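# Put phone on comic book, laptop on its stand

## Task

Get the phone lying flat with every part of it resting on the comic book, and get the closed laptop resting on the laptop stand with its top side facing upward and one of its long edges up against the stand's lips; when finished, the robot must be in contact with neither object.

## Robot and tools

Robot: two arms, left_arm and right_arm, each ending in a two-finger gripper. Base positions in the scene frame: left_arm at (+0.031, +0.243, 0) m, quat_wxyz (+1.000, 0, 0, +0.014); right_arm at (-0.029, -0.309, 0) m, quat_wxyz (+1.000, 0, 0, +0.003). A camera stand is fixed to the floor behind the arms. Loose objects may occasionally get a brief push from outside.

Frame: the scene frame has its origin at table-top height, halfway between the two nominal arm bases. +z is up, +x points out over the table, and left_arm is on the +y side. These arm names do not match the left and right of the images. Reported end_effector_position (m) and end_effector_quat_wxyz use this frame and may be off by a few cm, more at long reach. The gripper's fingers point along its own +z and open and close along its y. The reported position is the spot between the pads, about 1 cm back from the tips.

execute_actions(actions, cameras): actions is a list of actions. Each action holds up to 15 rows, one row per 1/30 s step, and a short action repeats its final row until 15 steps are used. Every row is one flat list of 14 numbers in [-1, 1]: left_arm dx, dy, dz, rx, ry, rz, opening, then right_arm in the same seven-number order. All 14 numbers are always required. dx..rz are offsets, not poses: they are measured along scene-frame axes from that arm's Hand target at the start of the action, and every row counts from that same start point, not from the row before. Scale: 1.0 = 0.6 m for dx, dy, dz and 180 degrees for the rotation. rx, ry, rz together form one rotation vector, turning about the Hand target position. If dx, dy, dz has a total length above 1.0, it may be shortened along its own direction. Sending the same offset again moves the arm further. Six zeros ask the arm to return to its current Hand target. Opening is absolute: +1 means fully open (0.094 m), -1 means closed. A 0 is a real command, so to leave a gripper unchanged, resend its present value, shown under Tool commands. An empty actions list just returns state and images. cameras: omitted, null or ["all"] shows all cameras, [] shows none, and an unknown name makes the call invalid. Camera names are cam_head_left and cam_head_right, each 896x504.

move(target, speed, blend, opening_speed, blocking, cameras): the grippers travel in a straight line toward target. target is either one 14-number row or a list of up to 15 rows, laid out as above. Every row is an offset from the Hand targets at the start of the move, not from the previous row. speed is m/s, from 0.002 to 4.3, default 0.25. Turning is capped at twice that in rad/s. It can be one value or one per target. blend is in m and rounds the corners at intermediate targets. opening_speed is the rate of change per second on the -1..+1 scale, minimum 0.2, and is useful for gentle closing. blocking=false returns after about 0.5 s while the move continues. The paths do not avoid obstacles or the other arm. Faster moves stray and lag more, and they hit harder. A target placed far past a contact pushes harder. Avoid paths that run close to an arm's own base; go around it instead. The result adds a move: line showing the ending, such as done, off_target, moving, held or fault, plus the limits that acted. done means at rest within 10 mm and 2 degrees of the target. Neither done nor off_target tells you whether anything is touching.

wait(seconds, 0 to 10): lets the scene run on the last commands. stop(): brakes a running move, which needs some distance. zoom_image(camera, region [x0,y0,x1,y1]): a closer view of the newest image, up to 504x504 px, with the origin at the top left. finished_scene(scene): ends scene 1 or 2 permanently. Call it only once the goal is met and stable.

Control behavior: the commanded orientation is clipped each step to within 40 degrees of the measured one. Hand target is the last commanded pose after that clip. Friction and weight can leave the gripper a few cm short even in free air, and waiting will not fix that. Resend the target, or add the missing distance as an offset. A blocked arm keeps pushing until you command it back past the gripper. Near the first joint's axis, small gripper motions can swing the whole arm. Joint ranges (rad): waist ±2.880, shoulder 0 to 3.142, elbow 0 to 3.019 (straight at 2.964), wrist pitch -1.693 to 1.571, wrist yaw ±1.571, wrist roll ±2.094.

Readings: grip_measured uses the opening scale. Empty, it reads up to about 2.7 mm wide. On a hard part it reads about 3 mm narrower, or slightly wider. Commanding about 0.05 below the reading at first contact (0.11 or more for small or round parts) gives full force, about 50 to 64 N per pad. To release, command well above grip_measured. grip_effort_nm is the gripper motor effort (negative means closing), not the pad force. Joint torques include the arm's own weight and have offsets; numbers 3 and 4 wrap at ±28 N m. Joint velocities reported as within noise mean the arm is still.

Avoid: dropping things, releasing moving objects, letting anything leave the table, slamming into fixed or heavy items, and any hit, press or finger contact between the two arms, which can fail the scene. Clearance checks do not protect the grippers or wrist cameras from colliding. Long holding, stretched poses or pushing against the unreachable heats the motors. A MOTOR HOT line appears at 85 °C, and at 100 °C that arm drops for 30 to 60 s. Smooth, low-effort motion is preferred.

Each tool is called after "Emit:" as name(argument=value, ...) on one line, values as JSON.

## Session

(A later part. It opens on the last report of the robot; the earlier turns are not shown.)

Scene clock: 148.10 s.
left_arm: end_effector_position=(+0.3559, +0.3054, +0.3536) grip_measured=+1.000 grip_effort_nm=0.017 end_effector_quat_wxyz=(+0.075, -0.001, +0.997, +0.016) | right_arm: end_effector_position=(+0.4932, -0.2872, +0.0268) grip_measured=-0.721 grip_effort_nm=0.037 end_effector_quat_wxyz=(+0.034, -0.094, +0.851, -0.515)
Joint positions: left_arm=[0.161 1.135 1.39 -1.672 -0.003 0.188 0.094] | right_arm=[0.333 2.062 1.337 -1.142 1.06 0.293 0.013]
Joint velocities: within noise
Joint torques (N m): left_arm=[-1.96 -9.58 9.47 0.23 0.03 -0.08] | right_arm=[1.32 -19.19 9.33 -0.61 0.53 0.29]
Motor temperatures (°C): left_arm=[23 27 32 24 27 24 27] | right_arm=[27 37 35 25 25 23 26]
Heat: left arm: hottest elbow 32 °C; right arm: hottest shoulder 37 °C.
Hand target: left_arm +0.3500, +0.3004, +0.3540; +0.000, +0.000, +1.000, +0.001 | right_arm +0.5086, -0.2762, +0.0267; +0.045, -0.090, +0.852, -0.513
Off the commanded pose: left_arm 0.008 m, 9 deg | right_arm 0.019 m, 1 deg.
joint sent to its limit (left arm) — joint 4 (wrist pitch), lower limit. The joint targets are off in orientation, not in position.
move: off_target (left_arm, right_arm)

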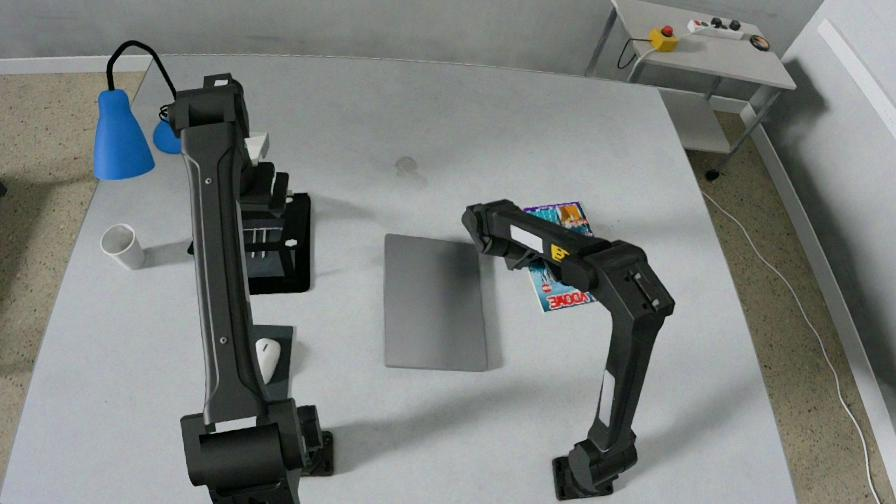

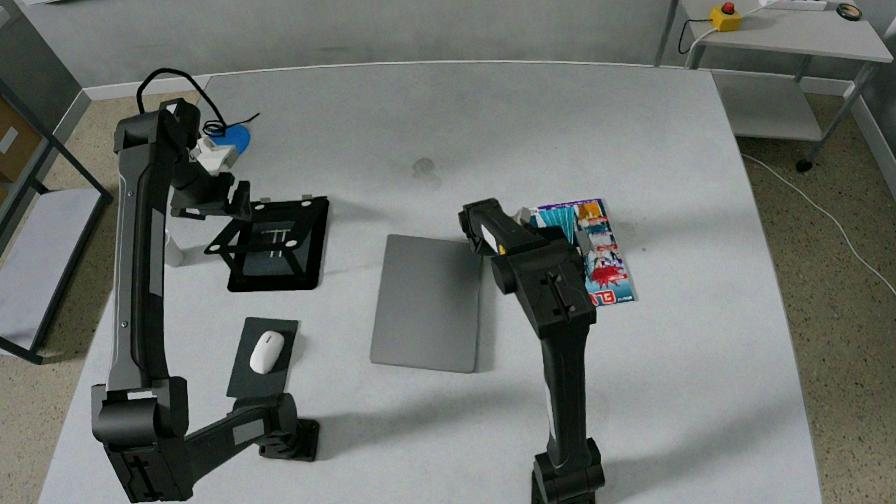

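Emit:
move(target=[[0,0,0,0,0,0,1,0.0,0,0.012,0,0,0,-0.72],[0,0,0,0,0,0,1,0.012,-0.075,0.012,0,0,0,-0.72]], speed=0.08)

Emit:
zoom_image(camera="cam_head_right", region=[500, 170, 660, 330])

Scene clock: 154.80 s.
left_arm: end_effector_position=(+0.3559, +0.3055, +0.3536) grip_measured=+1.000 grip_effort_nm=0.022 end_effector_quat_wxyz=(+0.075, -0.001, +0.997, +0.016) | right_arm: end_effector_position=(+0.5139, -0.3171, +0.0251) grip_measured=-0.721 grip_effort_nm=0.027 end_effector_quat_wxyz=(+0.038, -0.096, +0.851, -0.515)
Joint positions: left_arm=[0.162 1.135 1.39 -1.672 -0.003 0.188 0.094] | right_arm=[0.268 2.062 1.337 -1.011 1.079 0.147 0.013]
Joint velocities: within noise
Joint torques (N m): left_arm=[-1.73 -9.23 9.48 0.36 0.02 -0.08] | right_arm=[-0.09 -23.18 5.57 0.44 0.53 0.15]
Motor temperatures (°C): left_arm=[23 27 32 24 27 24 27] | right_arm=[27 37 35 25 25 23 26]
Heat: left arm: hottest elbow 32 °C; right arm: hottest shoulder 37 °C.
Hand target: left_arm +0.3500, +0.3004, +0.3540; +0.000, +0.000, +1.000, +0.001 | right_arm +0.5158, -0.3212, +0.0338; +0.044, -0.090, +0.852, -0.513
Off the commanded pose: left_arm 0.008 m, 9 deg | right_arm 0.010 m, 1 deg.
joint sent to its limit (left arm) — joint 4 (wrist pitch), lower limit. The joint targets are off in orientation, not in position.
move: off_target (left_arm)

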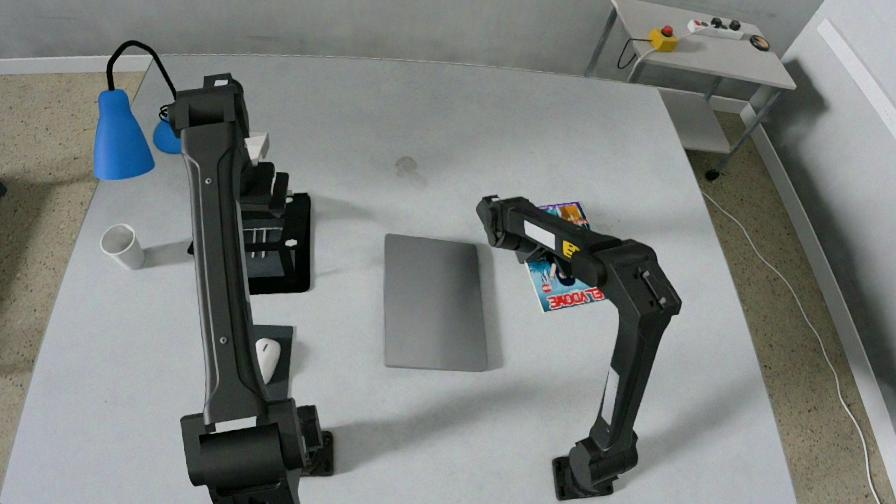

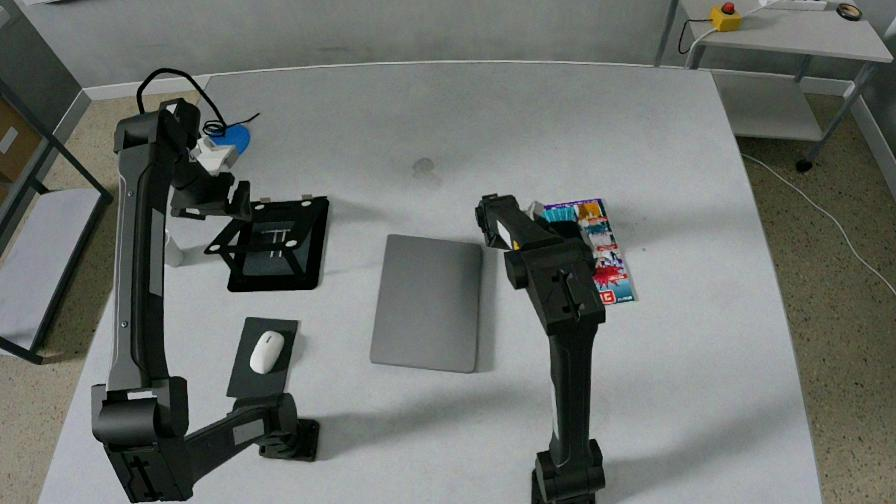

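Scaled by 3.150.

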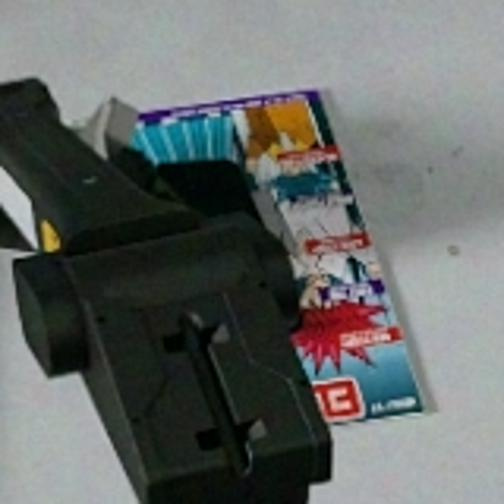

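Emit:
move(target=[[0,0,0,0,0,0,1,0.005,-0.045,0.008,0,0,0,-0.72],[0,0,0,0,0,0,1,0.005,-0.045,0.014,0,0,0,-0.2]], speed=0.08, opening_speed=0.4)

Emit:
zoom_image(camera="cam_head_right", region=[500, 170, 660, 330])

Scene clock: 160.80 s.
left_arm: end_effector_position=(+0.3559, +0.3055, +0.3536) grip_measured=+1.000 grip_effort_nm=0.017 end_effector_quat_wxyz=(+0.075, -0.001, +0.997, +0.016) | right_arm: end_effector_position=(+0.5192, -0.3438, +0.0307) grip_measured=-0.202 grip_effort_nm=0.066 end_effector_quat_wxyz=(+0.037, -0.097, +0.852, -0.513)
Joint positions: left_arm=[0.162 1.135 1.39 -1.672 -0.003 0.188 0.094] | right_arm=[0.216 2.033 1.31 -0.917 1.079 0.037 0.037]
Joint velocities: within noise
Joint torques (N m): left_arm=[-1.67 -9.82 9.57 0.42 0.03 -0.07] | right_arm=[-0.03 -23.59 5.29 0.35 0.67 0.13]
Motor temperatures (°C): left_arm=[23 27 32 24 27 24 27] | right_arm=[27 37 35 25 24 23 26]
Heat: left arm: hottest elbow 32 °C; right arm: hottest shoulder 37 °C.
Hand target: left_arm +0.3500, +0.3004, +0.3540; +0.000, +0.000, +1.000, +0.001 | right_arm +0.5188, -0.3482, +0.0422; +0.044, -0.090, +0.852, -0.513
Off the commanded pose: left_arm 0.008 m, 9 deg | right_arm 0.012 m, 1 deg.
joint sent to its limit (left arm) — joint 4 (wrist pitch), lower limit. The joint targets are off in orientation, not in position.
move: off_target (left_arm, right_arm); target 2's new opening was sent with right_arm's hand 0.012 m and 1 deg from that target

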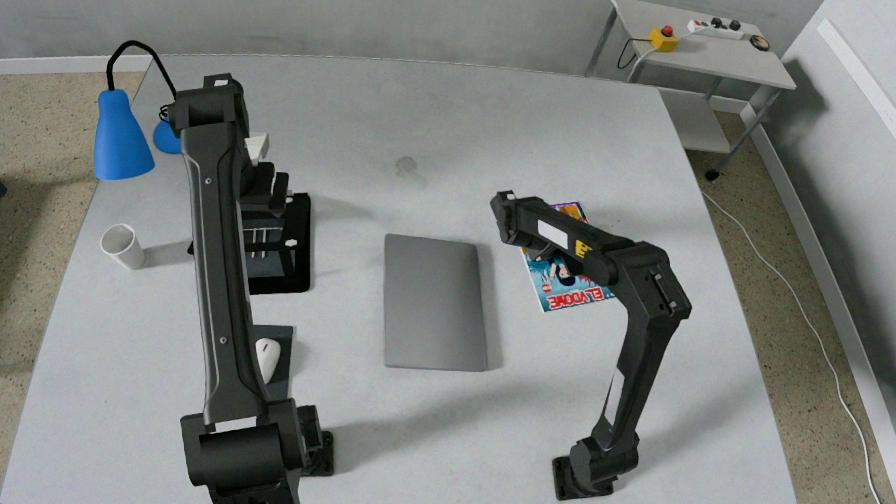

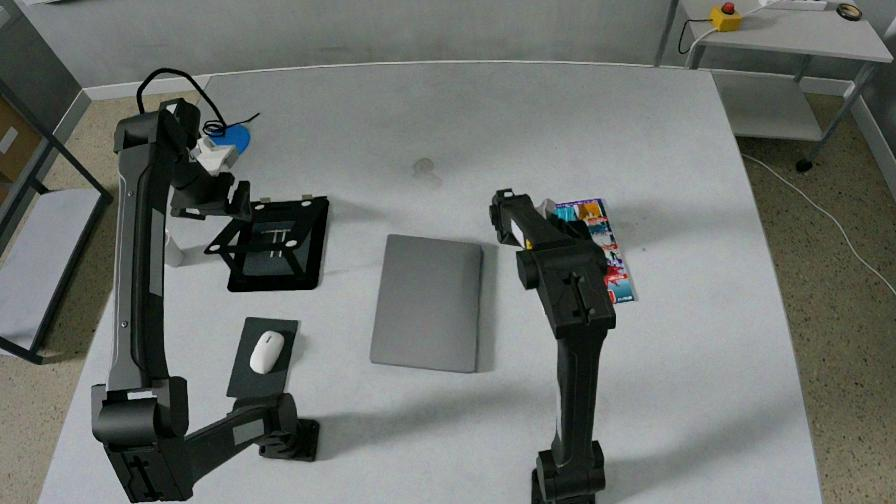

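Scaled by 3.150.

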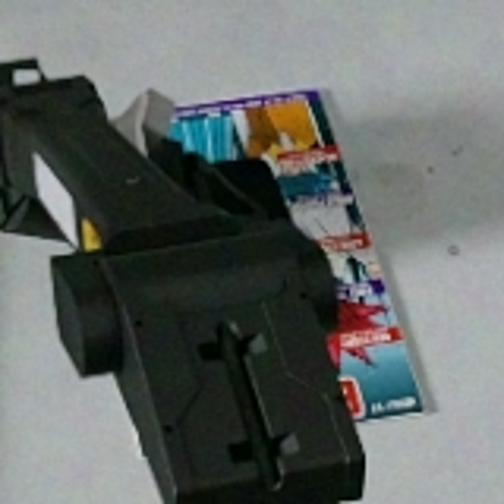

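Emit:
move(target=[0,0,0,0,0,0,1,-0.014,0.072,0.035,0,0,0,-0.2], speed=0.1)

Emit:
zoom_image(camera="cam_head_right", region=[500, 170, 660, 330])

Scene clock: 167.27 s.
left_arm: end_effector_position=(+0.3559, +0.3054, +0.3536) grip_measured=+1.000 grip_effort_nm=0.017 end_effector_quat_wxyz=(+0.075, -0.001, +0.997, +0.016) | right_arm: end_effector_position=(+0.4925, -0.3130, +0.0392) grip_measured=-0.201 grip_effort_nm=0.061 end_effector_quat_wxyz=(+0.017, -0.106, +0.849, -0.517)
Joint positions: left_arm=[0.161 1.135 1.39 -1.672 -0.003 0.188 0.094] | right_arm=[0.286 2.023 1.31 -1.108 1.071 0.191 0.038]
Joint velocities: within noise
Joint torques (N m): left_arm=[-2.96 -9.17 9.52 0.31 0.09 -0.05] | right_arm=[0.91 -22.89 9.09 -0.62 0.61 0.3]
Motor temperatures (°C): left_arm=[23 27 32 24 27 24 27] | right_arm=[27 37 35 25 25 23 26]
Heat: left arm: hottest elbow 32 °C; right arm: hottest shoulder 37 °C.
Hand target: left_arm +0.3500, +0.3004, +0.3540; +0.000, +0.000, +1.000, +0.001 | right_arm +0.5105, -0.3050, +0.0633; +0.044, -0.090, +0.852, -0.513
Off the commanded pose: left_arm 0.008 m, 9 deg | right_arm 0.031 m, 4 deg.
joint sent to its limit (left arm) — joint 4 (wrist pitch), lower limit. The joint targets are off in orientation, not in position.
move: off_target (left_arm, right_arm)

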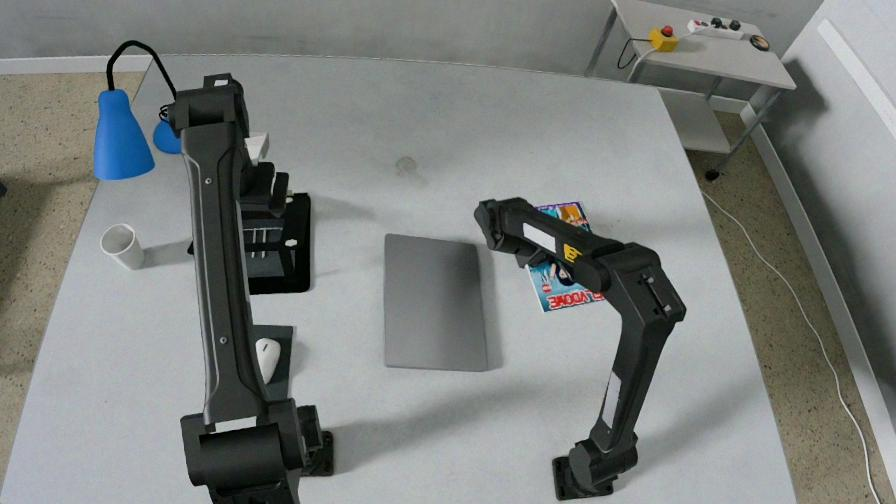

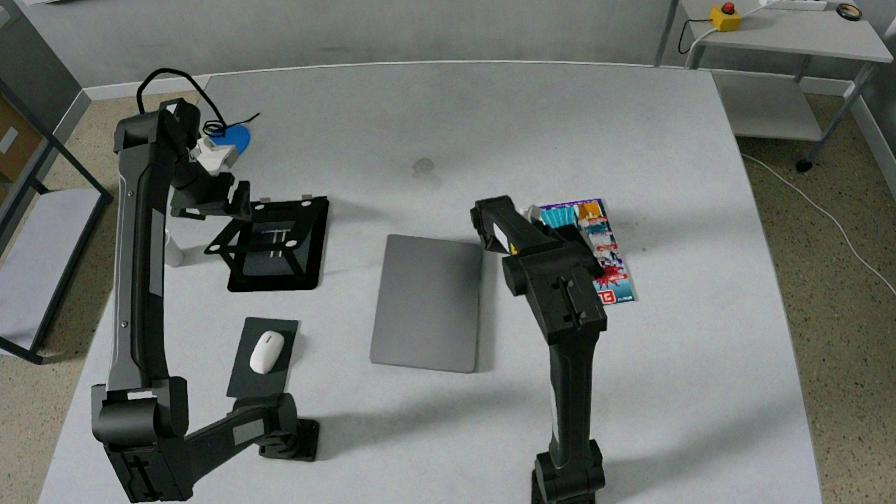

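Scaled by 3.150.

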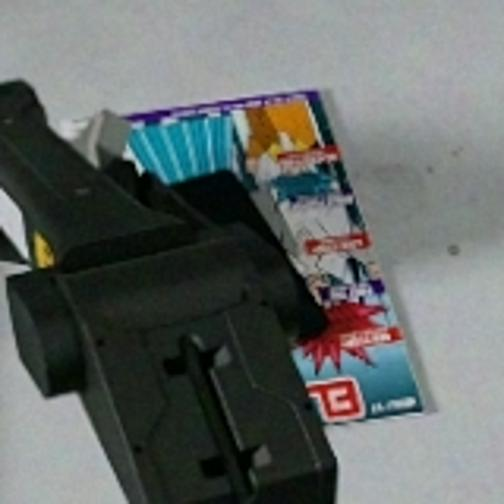

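Emit:
move(target=[0,0,0,0,0,0,1,0.01,0.03,0.015,0,0,0,-0.2], speed=0.1)

Emit:
zoom_image(camera="cam_head_right", region=[500, 170, 660, 330])

Emit:
zoom_image(camera="cam_head_left", region=[460, 170, 640, 330])

Scene clock: 171.77 s.
left_arm: end_effector_position=(+0.3559, +0.3054, +0.3536) grip_measured=+1.000 grip_effort_nm=0.017 end_effector_quat_wxyz=(+0.075, -0.001, +0.997, +0.016) | right_arm: end_effector_position=(+0.4997, -0.2976, +0.0565) grip_measured=-0.201 grip_effort_nm=0.056 end_effector_quat_wxyz=(+0.022, -0.100, +0.850, -0.517)
Joint positions: left_arm=[0.161 1.135 1.39 -1.672 -0.003 0.188 0.094] | right_arm=[0.31 2.023 1.366 -1.2 1.065 0.249 0.038]
Joint velocities: within noise
Joint torques (N m): left_arm=[-1.96 -9.17 9.55 0.24 0.03 -0.11] | right_arm=[1.32 -21.6 9.55 -0.64 0.58 0.3]
Motor temperatures (°C): left_arm=[23 27 32 24 27 24 27] | right_arm=[27 36 35 25 25 23 25]
Heat: left arm: hottest elbow 32 °C; right arm: hottest shoulder 36 °C.
Hand target: left_arm +0.3500, +0.3003, +0.3540; +0.000, +0.000, +1.000, +0.001 | right_arm +0.5165, -0.2870, +0.0723; +0.044, -0.090, +0.852, -0.513
Off the commanded pose: left_arm 0.008 m, 9 deg | right_arm 0.025 m, 3 deg.
joint sent to its limit (left arm) — joint 4 (wrist pitch), lower limit. The joint targets are off in orientation, not in position.
move: off_target (left_arm, right_arm)

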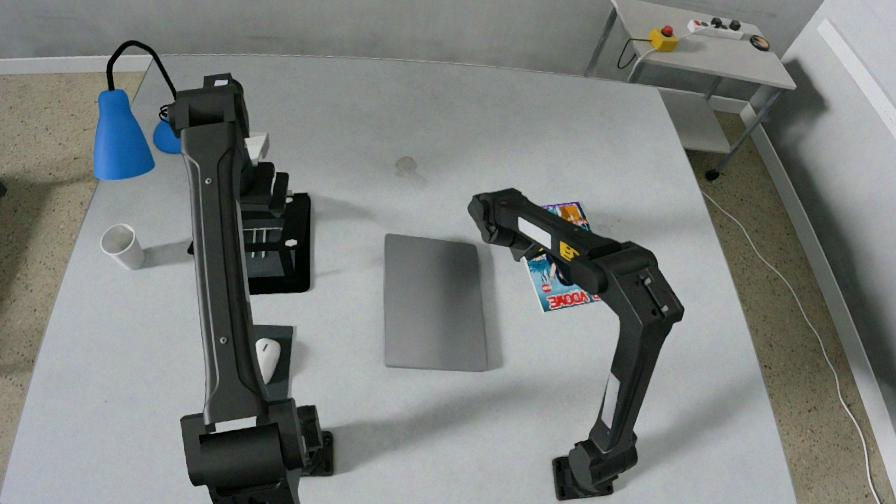

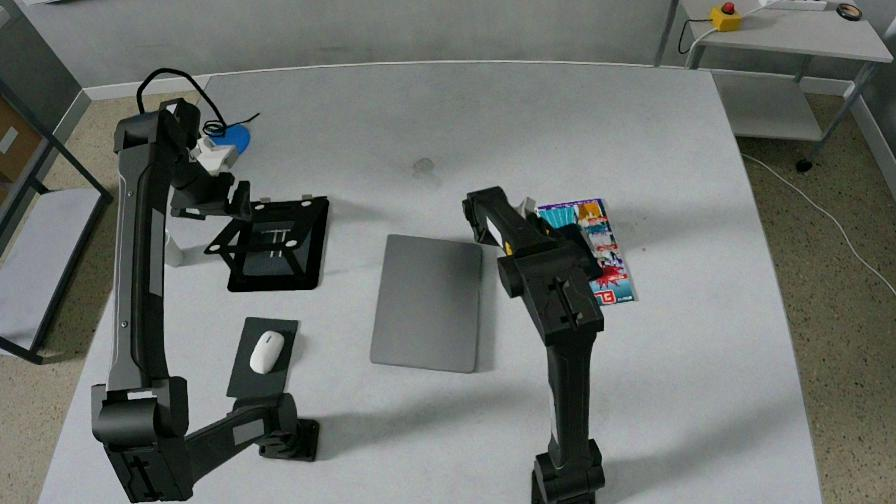

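Scaled by 3.150.

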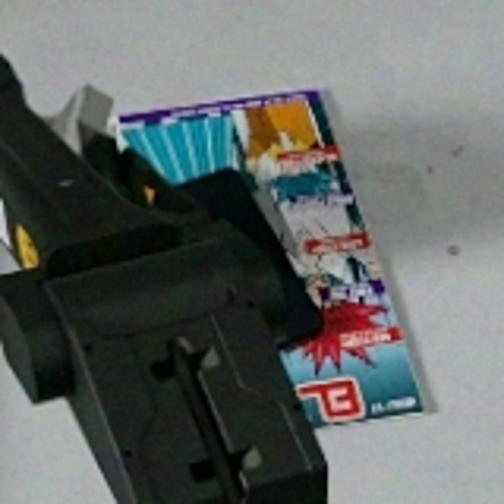

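Scaled by 2.800.

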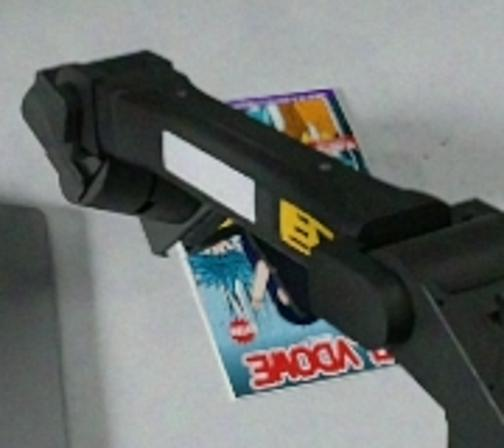

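Emit:
move(target=[0,0,0,0,0,0,1,-0.01,0.06,0.03,0,0,0,-0.2], speed=0.08)

Emit:
zoom_image(camera="cam_head_right", region=[500, 170, 660, 330])

Emit:
zoom_image(camera="cam_head_left", region=[460, 170, 640, 330])

Scene clock: 175.90 s.
left_arm: end_effector_position=(+0.3559, +0.3054, +0.3536) grip_measured=+1.000 grip_effort_nm=0.022 end_effector_quat_wxyz=(+0.075, -0.001, +0.997, +0.016) | right_arm: end_effector_position=(+0.4951, -0.2607, +0.0790) grip_measured=-0.201 grip_effort_nm=0.061 end_effector_quat_wxyz=(+0.027, -0.100, +0.849, -0.518)
Joint positions: left_arm=[0.161 1.135 1.39 -1.672 -0.003 0.188 0.094] | right_arm=[0.379 2.023 1.429 -1.366 1.048 0.376 0.038]
Joint velocities: within noise
Joint torques (N m): left_arm=[-2.67 -9.41 9.54 0.4 0.09 -0.08] | right_arm=[0.91 -21.07 9.98 -0.81 0.46 0.29]
Motor temperatures (°C): left_arm=[23 27 32 24 27 24 27] | right_arm=[27 36 35 25 25 23 25]
Heat: left arm: hottest elbow 32 °C; right arm: hottest shoulder 36 °C.
Hand target: left_arm +0.3500, +0.3003, +0.3540; +0.000, +0.000, +1.000, +0.001 | right_arm +0.5104, -0.2509, +0.0902; +0.044, -0.090, +0.852, -0.513
Off the commanded pose: left_arm 0.008 m, 9 deg | right_arm 0.021 m, 2 deg.
joint sent to its limit (left arm) — joint 4 (wrist pitch), lower limit. The joint targets are off in orientation, not in position.
move: off_target (left_arm, right_arm)

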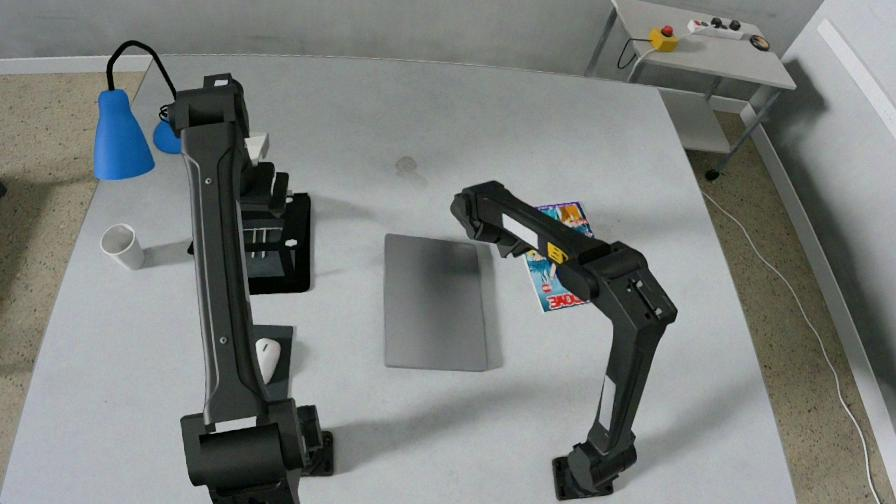

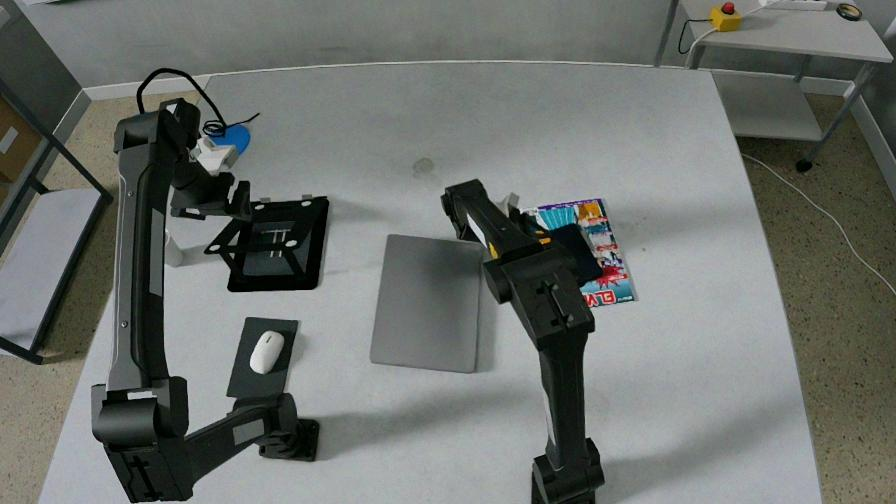

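Scaled by 3.150.

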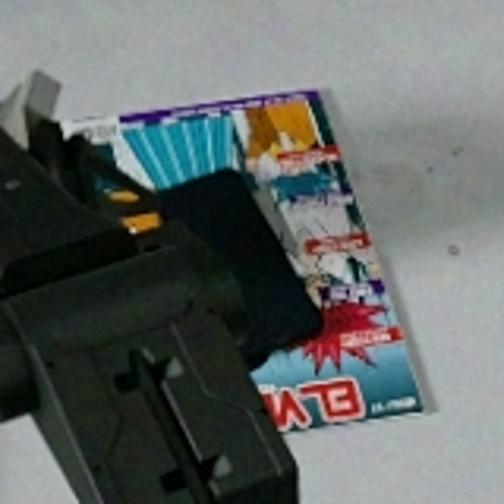

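Scaled by 2.800.

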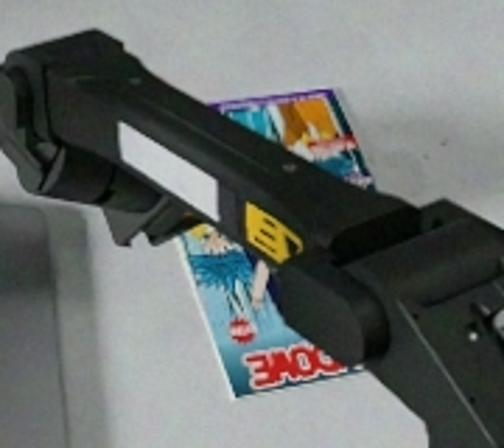

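Emit:
move(target=[[0,0,0,0,0,0,1,0,0,0.25,0.0,0.0,0.0,-0.2],[-0.25,0.3,0,0,0,0,1,0.016,0.1,0.22,0.344,0.029,-0.06,-1]], speed=0.35, blend=[0.05,0])

Emit:
zoom_image(camera="cam_head_right", region=[360, 170, 660, 390])

Emit:
zoom_image(camera="cam_head_left", region=[360, 170, 660, 390])

Scene clock: 229.33 s.
left_arm: end_effector_position=(+0.2024, +0.4773, +0.3515) grip_measured=+1.000 grip_effort_nm=0.017 end_effector_quat_wxyz=(+0.056, +0.001, +0.996, +0.074) | right_arm: end_effector_position=(+0.5023, -0.1904, +0.1927) grip_measured=-0.990 grip_effort_nm=-0.476 end_effector_quat_wxyz=(-0.038, -0.001, +0.999, -0.010)
Joint positions: left_arm=[0.914 1.012 1.298 -1.672 0.004 0.944 0.094] | right_arm=[0.217 1.828 1.725 -1.546 0.003 0.22 0]
Joint velocities: within noise
Joint torques (N m): left_arm=[-0.5 -5.83 11.48 0.35 -0.03 0.05] | right_arm=[-0.03 -22.53 11.96 0.32 -0.02 0.09]
Motor temperatures (°C): left_arm=[23 26 32 24 27 24 27] | right_arm=[27 36 40 25 24 23 25]
Heat: left arm: hottest elbow 32 °C; right arm: hottest elbow 40 °C.
Hand target: left_arm +0.2000, +0.4803, +0.3541; +0.001, +0.000, +1.000, +0.001 | right_arm +0.5200, -0.1910, +0.2222; +0.002, +0.000, +1.000, +0.000
Off the commanded pose: left_arm 0.004 m, 11 deg | right_arm 0.034 m, 5 deg.
joint sent to its limit (left arm) — joint 4 (wrist pitch), lower limit. The joint targets are off in orientation, not in position.
move: off_target (left_arm, right_arm); target 2's new opening was sent with right_arm's hand 0.034 m and 5 deg from that target

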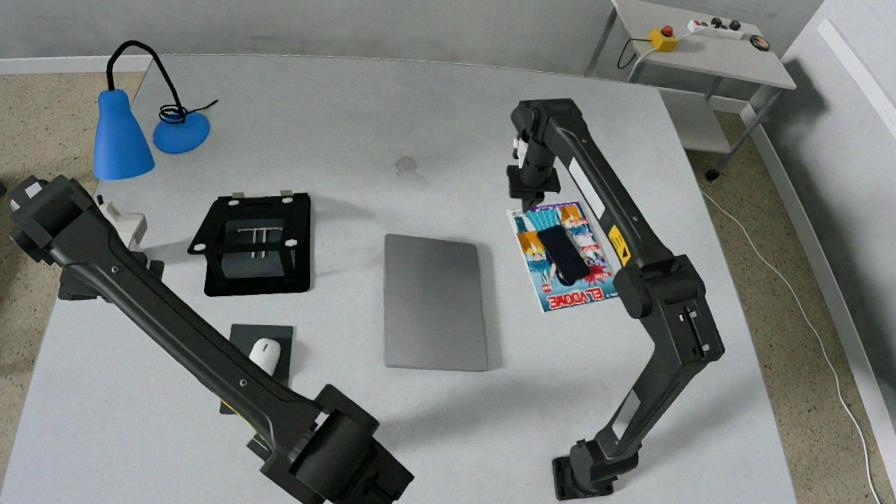

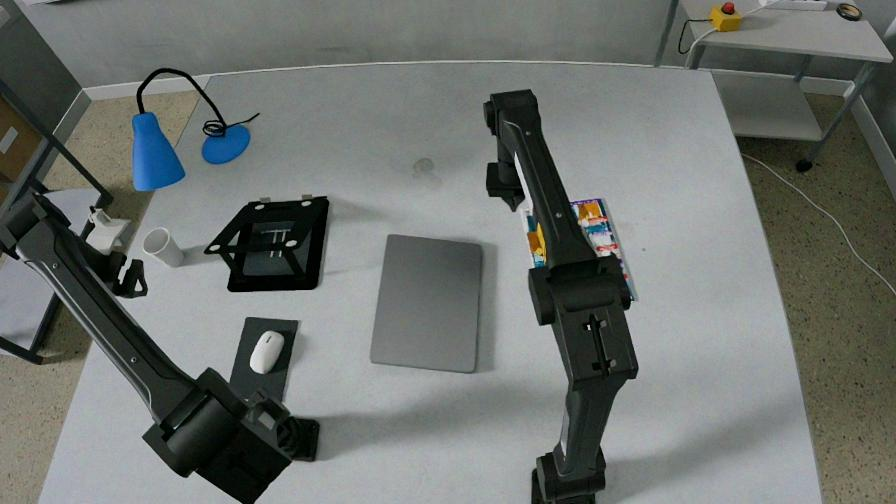

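Scaled by 1.680.

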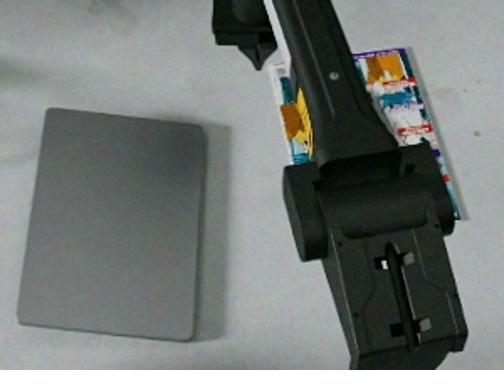

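Scaled by 1.680.

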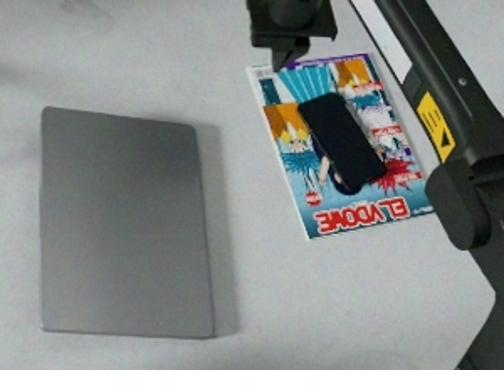

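Emit:
move(target=[0,0,0,0,0,0,1,0.0,0.035,-0.22,0,0,0,-1])

Emit:
zoom_image(camera="cam_head_right", region=[360, 170, 660, 390])

Emit:
zoom_image(camera="cam_head_left", region=[360, 170, 660, 390])

Scene clock: 235.53 s.
left_arm: end_effector_position=(+0.2024, +0.4773, +0.3515) grip_measured=+1.000 grip_effort_nm=0.017 end_effector_quat_wxyz=(+0.056, +0.001, +0.996, +0.074) | right_arm: end_effector_position=(+0.5217, -0.1758, +0.1045) grip_measured=-0.991 grip_effort_nm=-0.496 end_effector_quat_wxyz=(+0.010, +0.001, +1.000, +0.001)
Joint positions: left_arm=[0.914 1.012 1.298 -1.672 0.004 0.944 0.094] | right_arm=[0.234 1.871 1.553 -1.232 0.002 0.241 0]
Joint velocities: within noise
Joint torques (N m): left_arm=[-0.79 -5.36 11.45 0.16 -0.05 0.07] | right_arm=[1.2 -19.19 7.27 0.53 -0.01 0.23]
Motor temperatures (°C): left_arm=[23 26 32 24 27 24 27] | right_arm=[27 37 40 25 24 23 25]
Heat: left arm: hottest elbow 32 °C; right arm: hottest elbow 40 °C.
Hand target: left_arm +0.2000, +0.4803, +0.3541; +0.001, +0.000, +1.000, +0.001 | right_arm +0.5200, -0.1701, +0.0903; +0.002, +0.000, +1.000, +0.000
Off the commanded pose: left_arm 0.005 m, 11 deg | right_arm 0.016 m, 1 deg.
joint sent to its limit (left arm) — joint 4 (wrist pitch), lower limit. The joint targets are off in orientation, not in position.
move: off_target (left_arm, right_arm)

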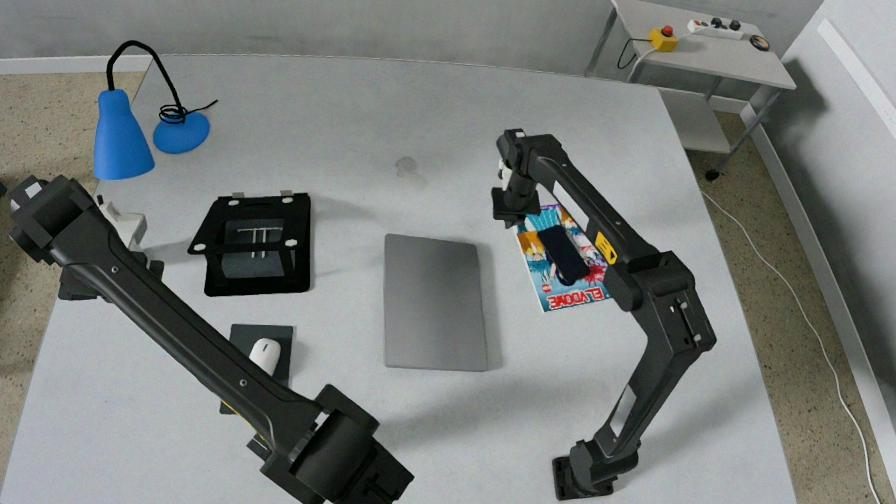

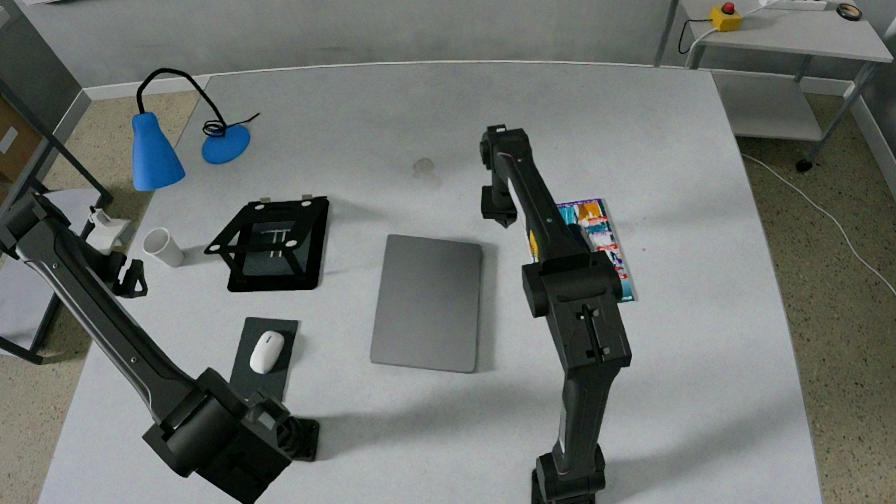

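Scaled by 1.680.

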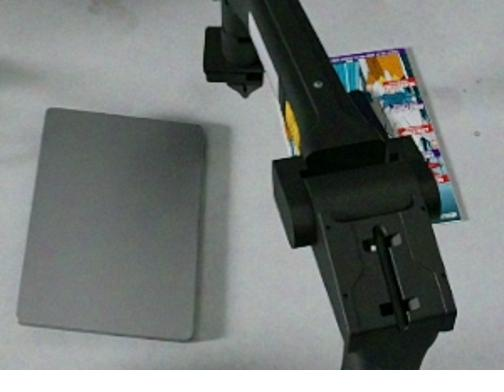

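Scaled by 1.680.

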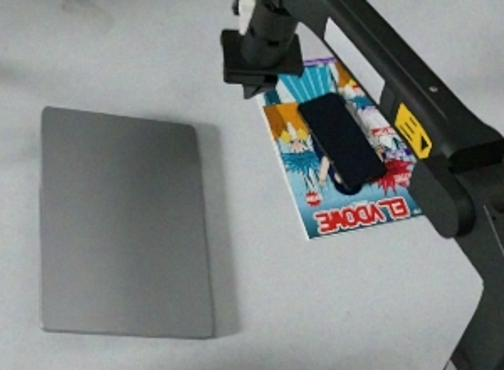

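Emit:
move(target=[0,0,0,0,0,0,1,-0.033,0.02,-0.115,0,0,0,-1], speed=0.15)

Emit:
zoom_image(camera="cam_head_right", region=[420, 170, 570, 290])

Emit:
zoom_image(camera="cam_head_left", region=[420, 170, 570, 290])

Scene clock: 242.53 s.
left_arm: end_effector_position=(+0.2023, +0.4774, +0.3515) grip_measured=+1.000 grip_effort_nm=0.022 end_effector_quat_wxyz=(+0.056, +0.001, +0.996, +0.074) | right_arm: end_effector_position=(+0.5046, -0.1628, +0.0365) grip_measured=-0.991 grip_effort_nm=-0.496 end_effector_quat_wxyz=(+0.012, +0.001, +1.000, +0.002)
Joint positions: left_arm=[0.914 1.012 1.298 -1.672 0.004 0.944 0.094] | right_arm=[0.264 1.908 1.414 -1.054 0.002 0.272 0]
Joint velocities: within noise
Joint torques (N m): left_arm=[0.03 -5.89 11.33 0.16 -0.05 0.12] | right_arm=[1.26 -18.96 6.63 0.58 -0.01 0.23]
Motor temperatures (°C): left_arm=[23 26 33 24 27 24 27] | right_arm=[27 38 39 25 24 23 25]
Heat: left arm: hottest elbow 33 °C; right arm: hottest elbow 39 °C.
Hand target: left_arm +0.2000, +0.4803, +0.3541; +0.000, +0.000, +1.000, +0.001 | right_arm +0.5003, -0.1579, +0.0213; +0.002, +0.000, +1.000, +0.000
Off the commanded pose: left_arm 0.004 m, 11 deg | right_arm 0.016 m, 1 deg.
joint sent to its limit (left arm) — joint 4 (wrist pitch), lower limit. The joint targets are off in orientation, not in position.
move: off_target (left_arm, right_arm)

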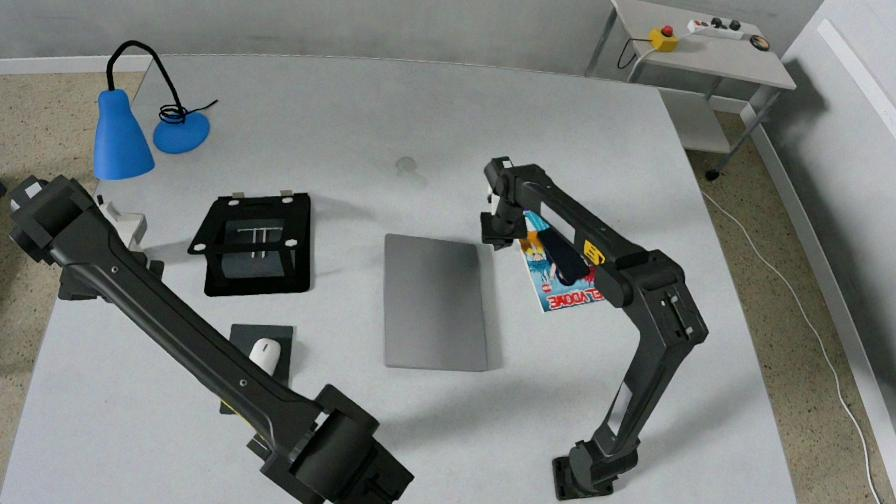

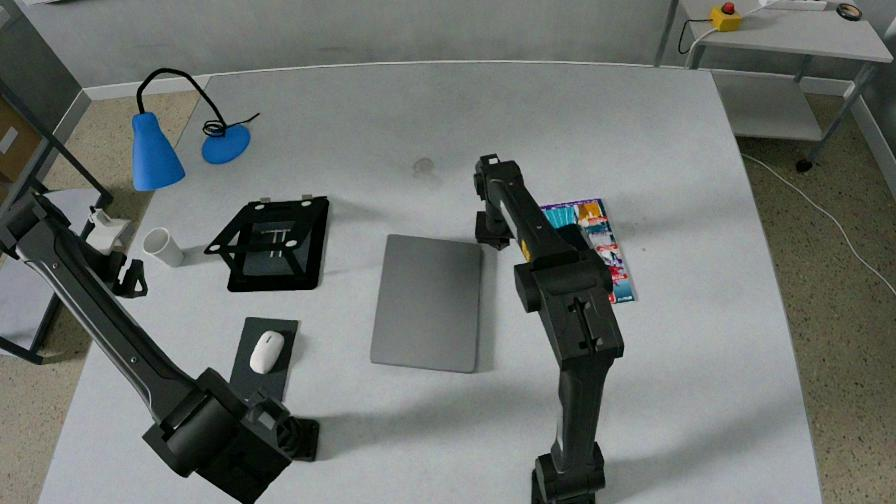

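Scaled by 3.360.

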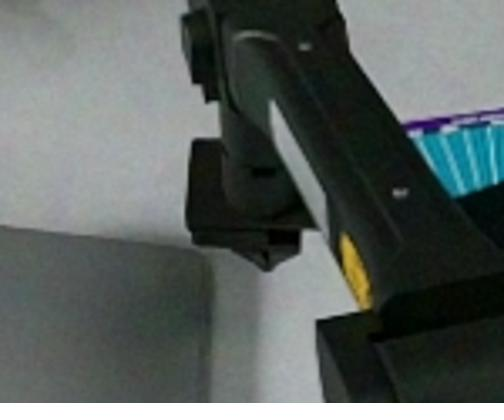

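Scaled by 3.360.

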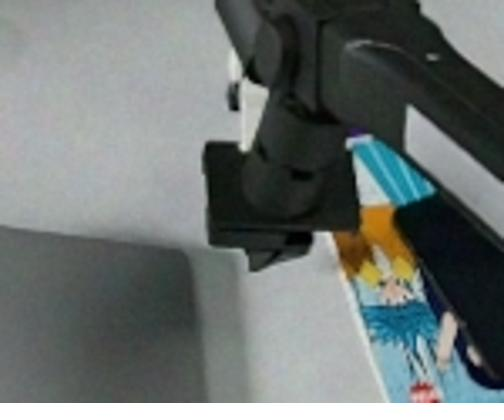

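Emit:
move(target=[[0,0,0,0,0,0,1,-0.025,0.005,-0.0255,0,0,0,-1],[0,0,0,0,0,0,1,-0.017,0.072,-0.0255,0,0,0,-1],[0,0,0,0,0,0,1,0.02,0.18,-0.0255,0,0,0,-1],[0,0,0,0,0,0,1,0.033,0.28,-0.0255,0,0,0,-1]], speed=0.07, blend=[0,0.02,0.03,0])

Emit:
zoom_image(camera="cam_head_left", region=[340, 170, 560, 390])

Scene clock: 254.20 s.
left_arm: end_effector_position=(+0.2023, +0.4774, +0.3515) grip_measured=+1.000 grip_effort_nm=0.022 end_effector_quat_wxyz=(+0.056, +0.001, +0.996, +0.074) | right_arm: end_effector_position=(+0.5191, -0.0144, +0.0161) grip_measured=-0.991 grip_effort_nm=-0.486 end_effector_quat_wxyz=(+0.008, +0.010, +1.000, -0.003)
Joint positions: left_arm=[0.914 1.012 1.298 -1.672 0.004 0.944 0.094] | right_arm=[0.493 2.101 1.672 -1.13 0.013 0.518 0]
Joint velocities: within noise
Joint torques (N m): left_arm=[0.09 -6.42 11.29 0.38 -0.12 0.11] | right_arm=[2.67 -20.54 10.96 -0.1 -0.32 0.22]
Motor temperatures (°C): left_arm=[23 26 33 24 27 24 27] | right_arm=[27 38 38 25 24 23 25]
Heat: left arm: hottest elbow 33 °C; right arm: hottest shoulder 38 °C.
Hand target: left_arm +0.2000, +0.4803, +0.3541; +0.000, +0.000, +1.000, +0.001 | right_arm +0.5201, +0.0100, +0.0060; +0.002, +0.000, +1.000, +0.000
Off the commanded pose: left_arm 0.005 m, 11 deg | right_arm 0.026 m, 1 deg.
joint sent to its limit (left arm) — joint 4 (wrist pitch), lower limit. The joint targets are off in orientation, not in position.
move: off_target (left_arm, right_arm)

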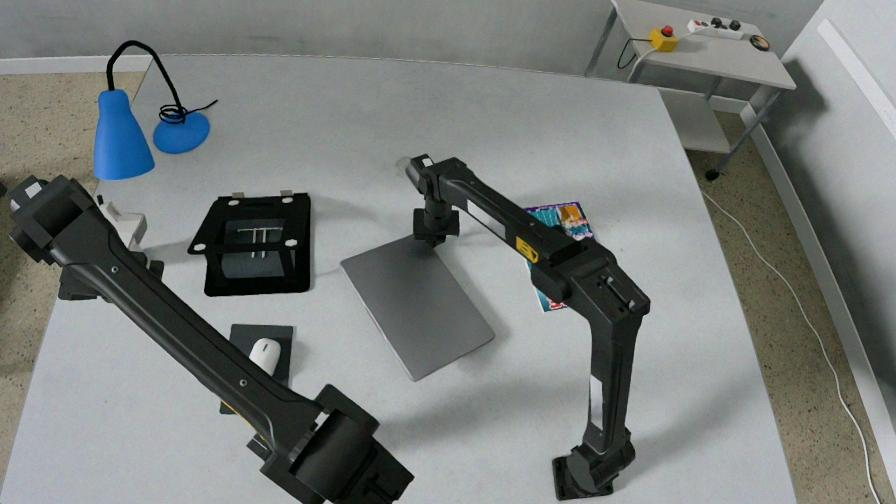

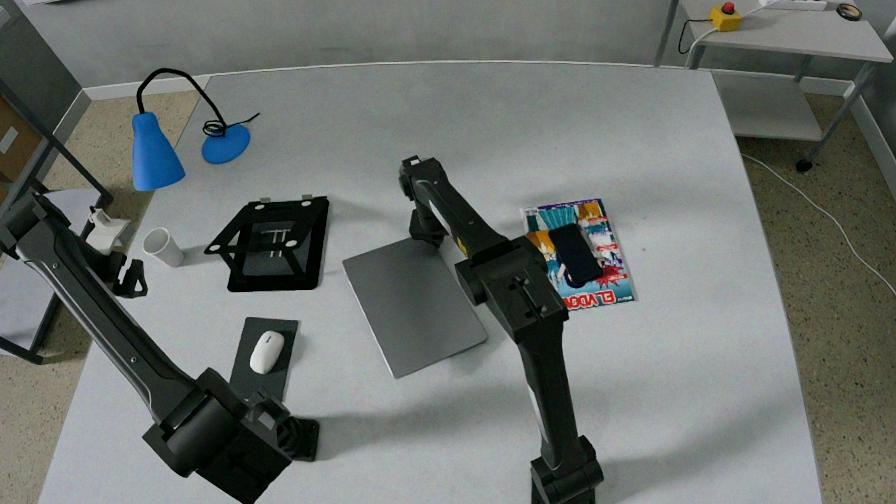

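Scaled by 2.291.

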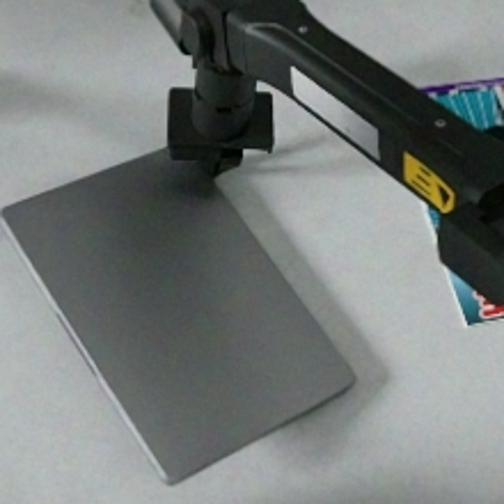

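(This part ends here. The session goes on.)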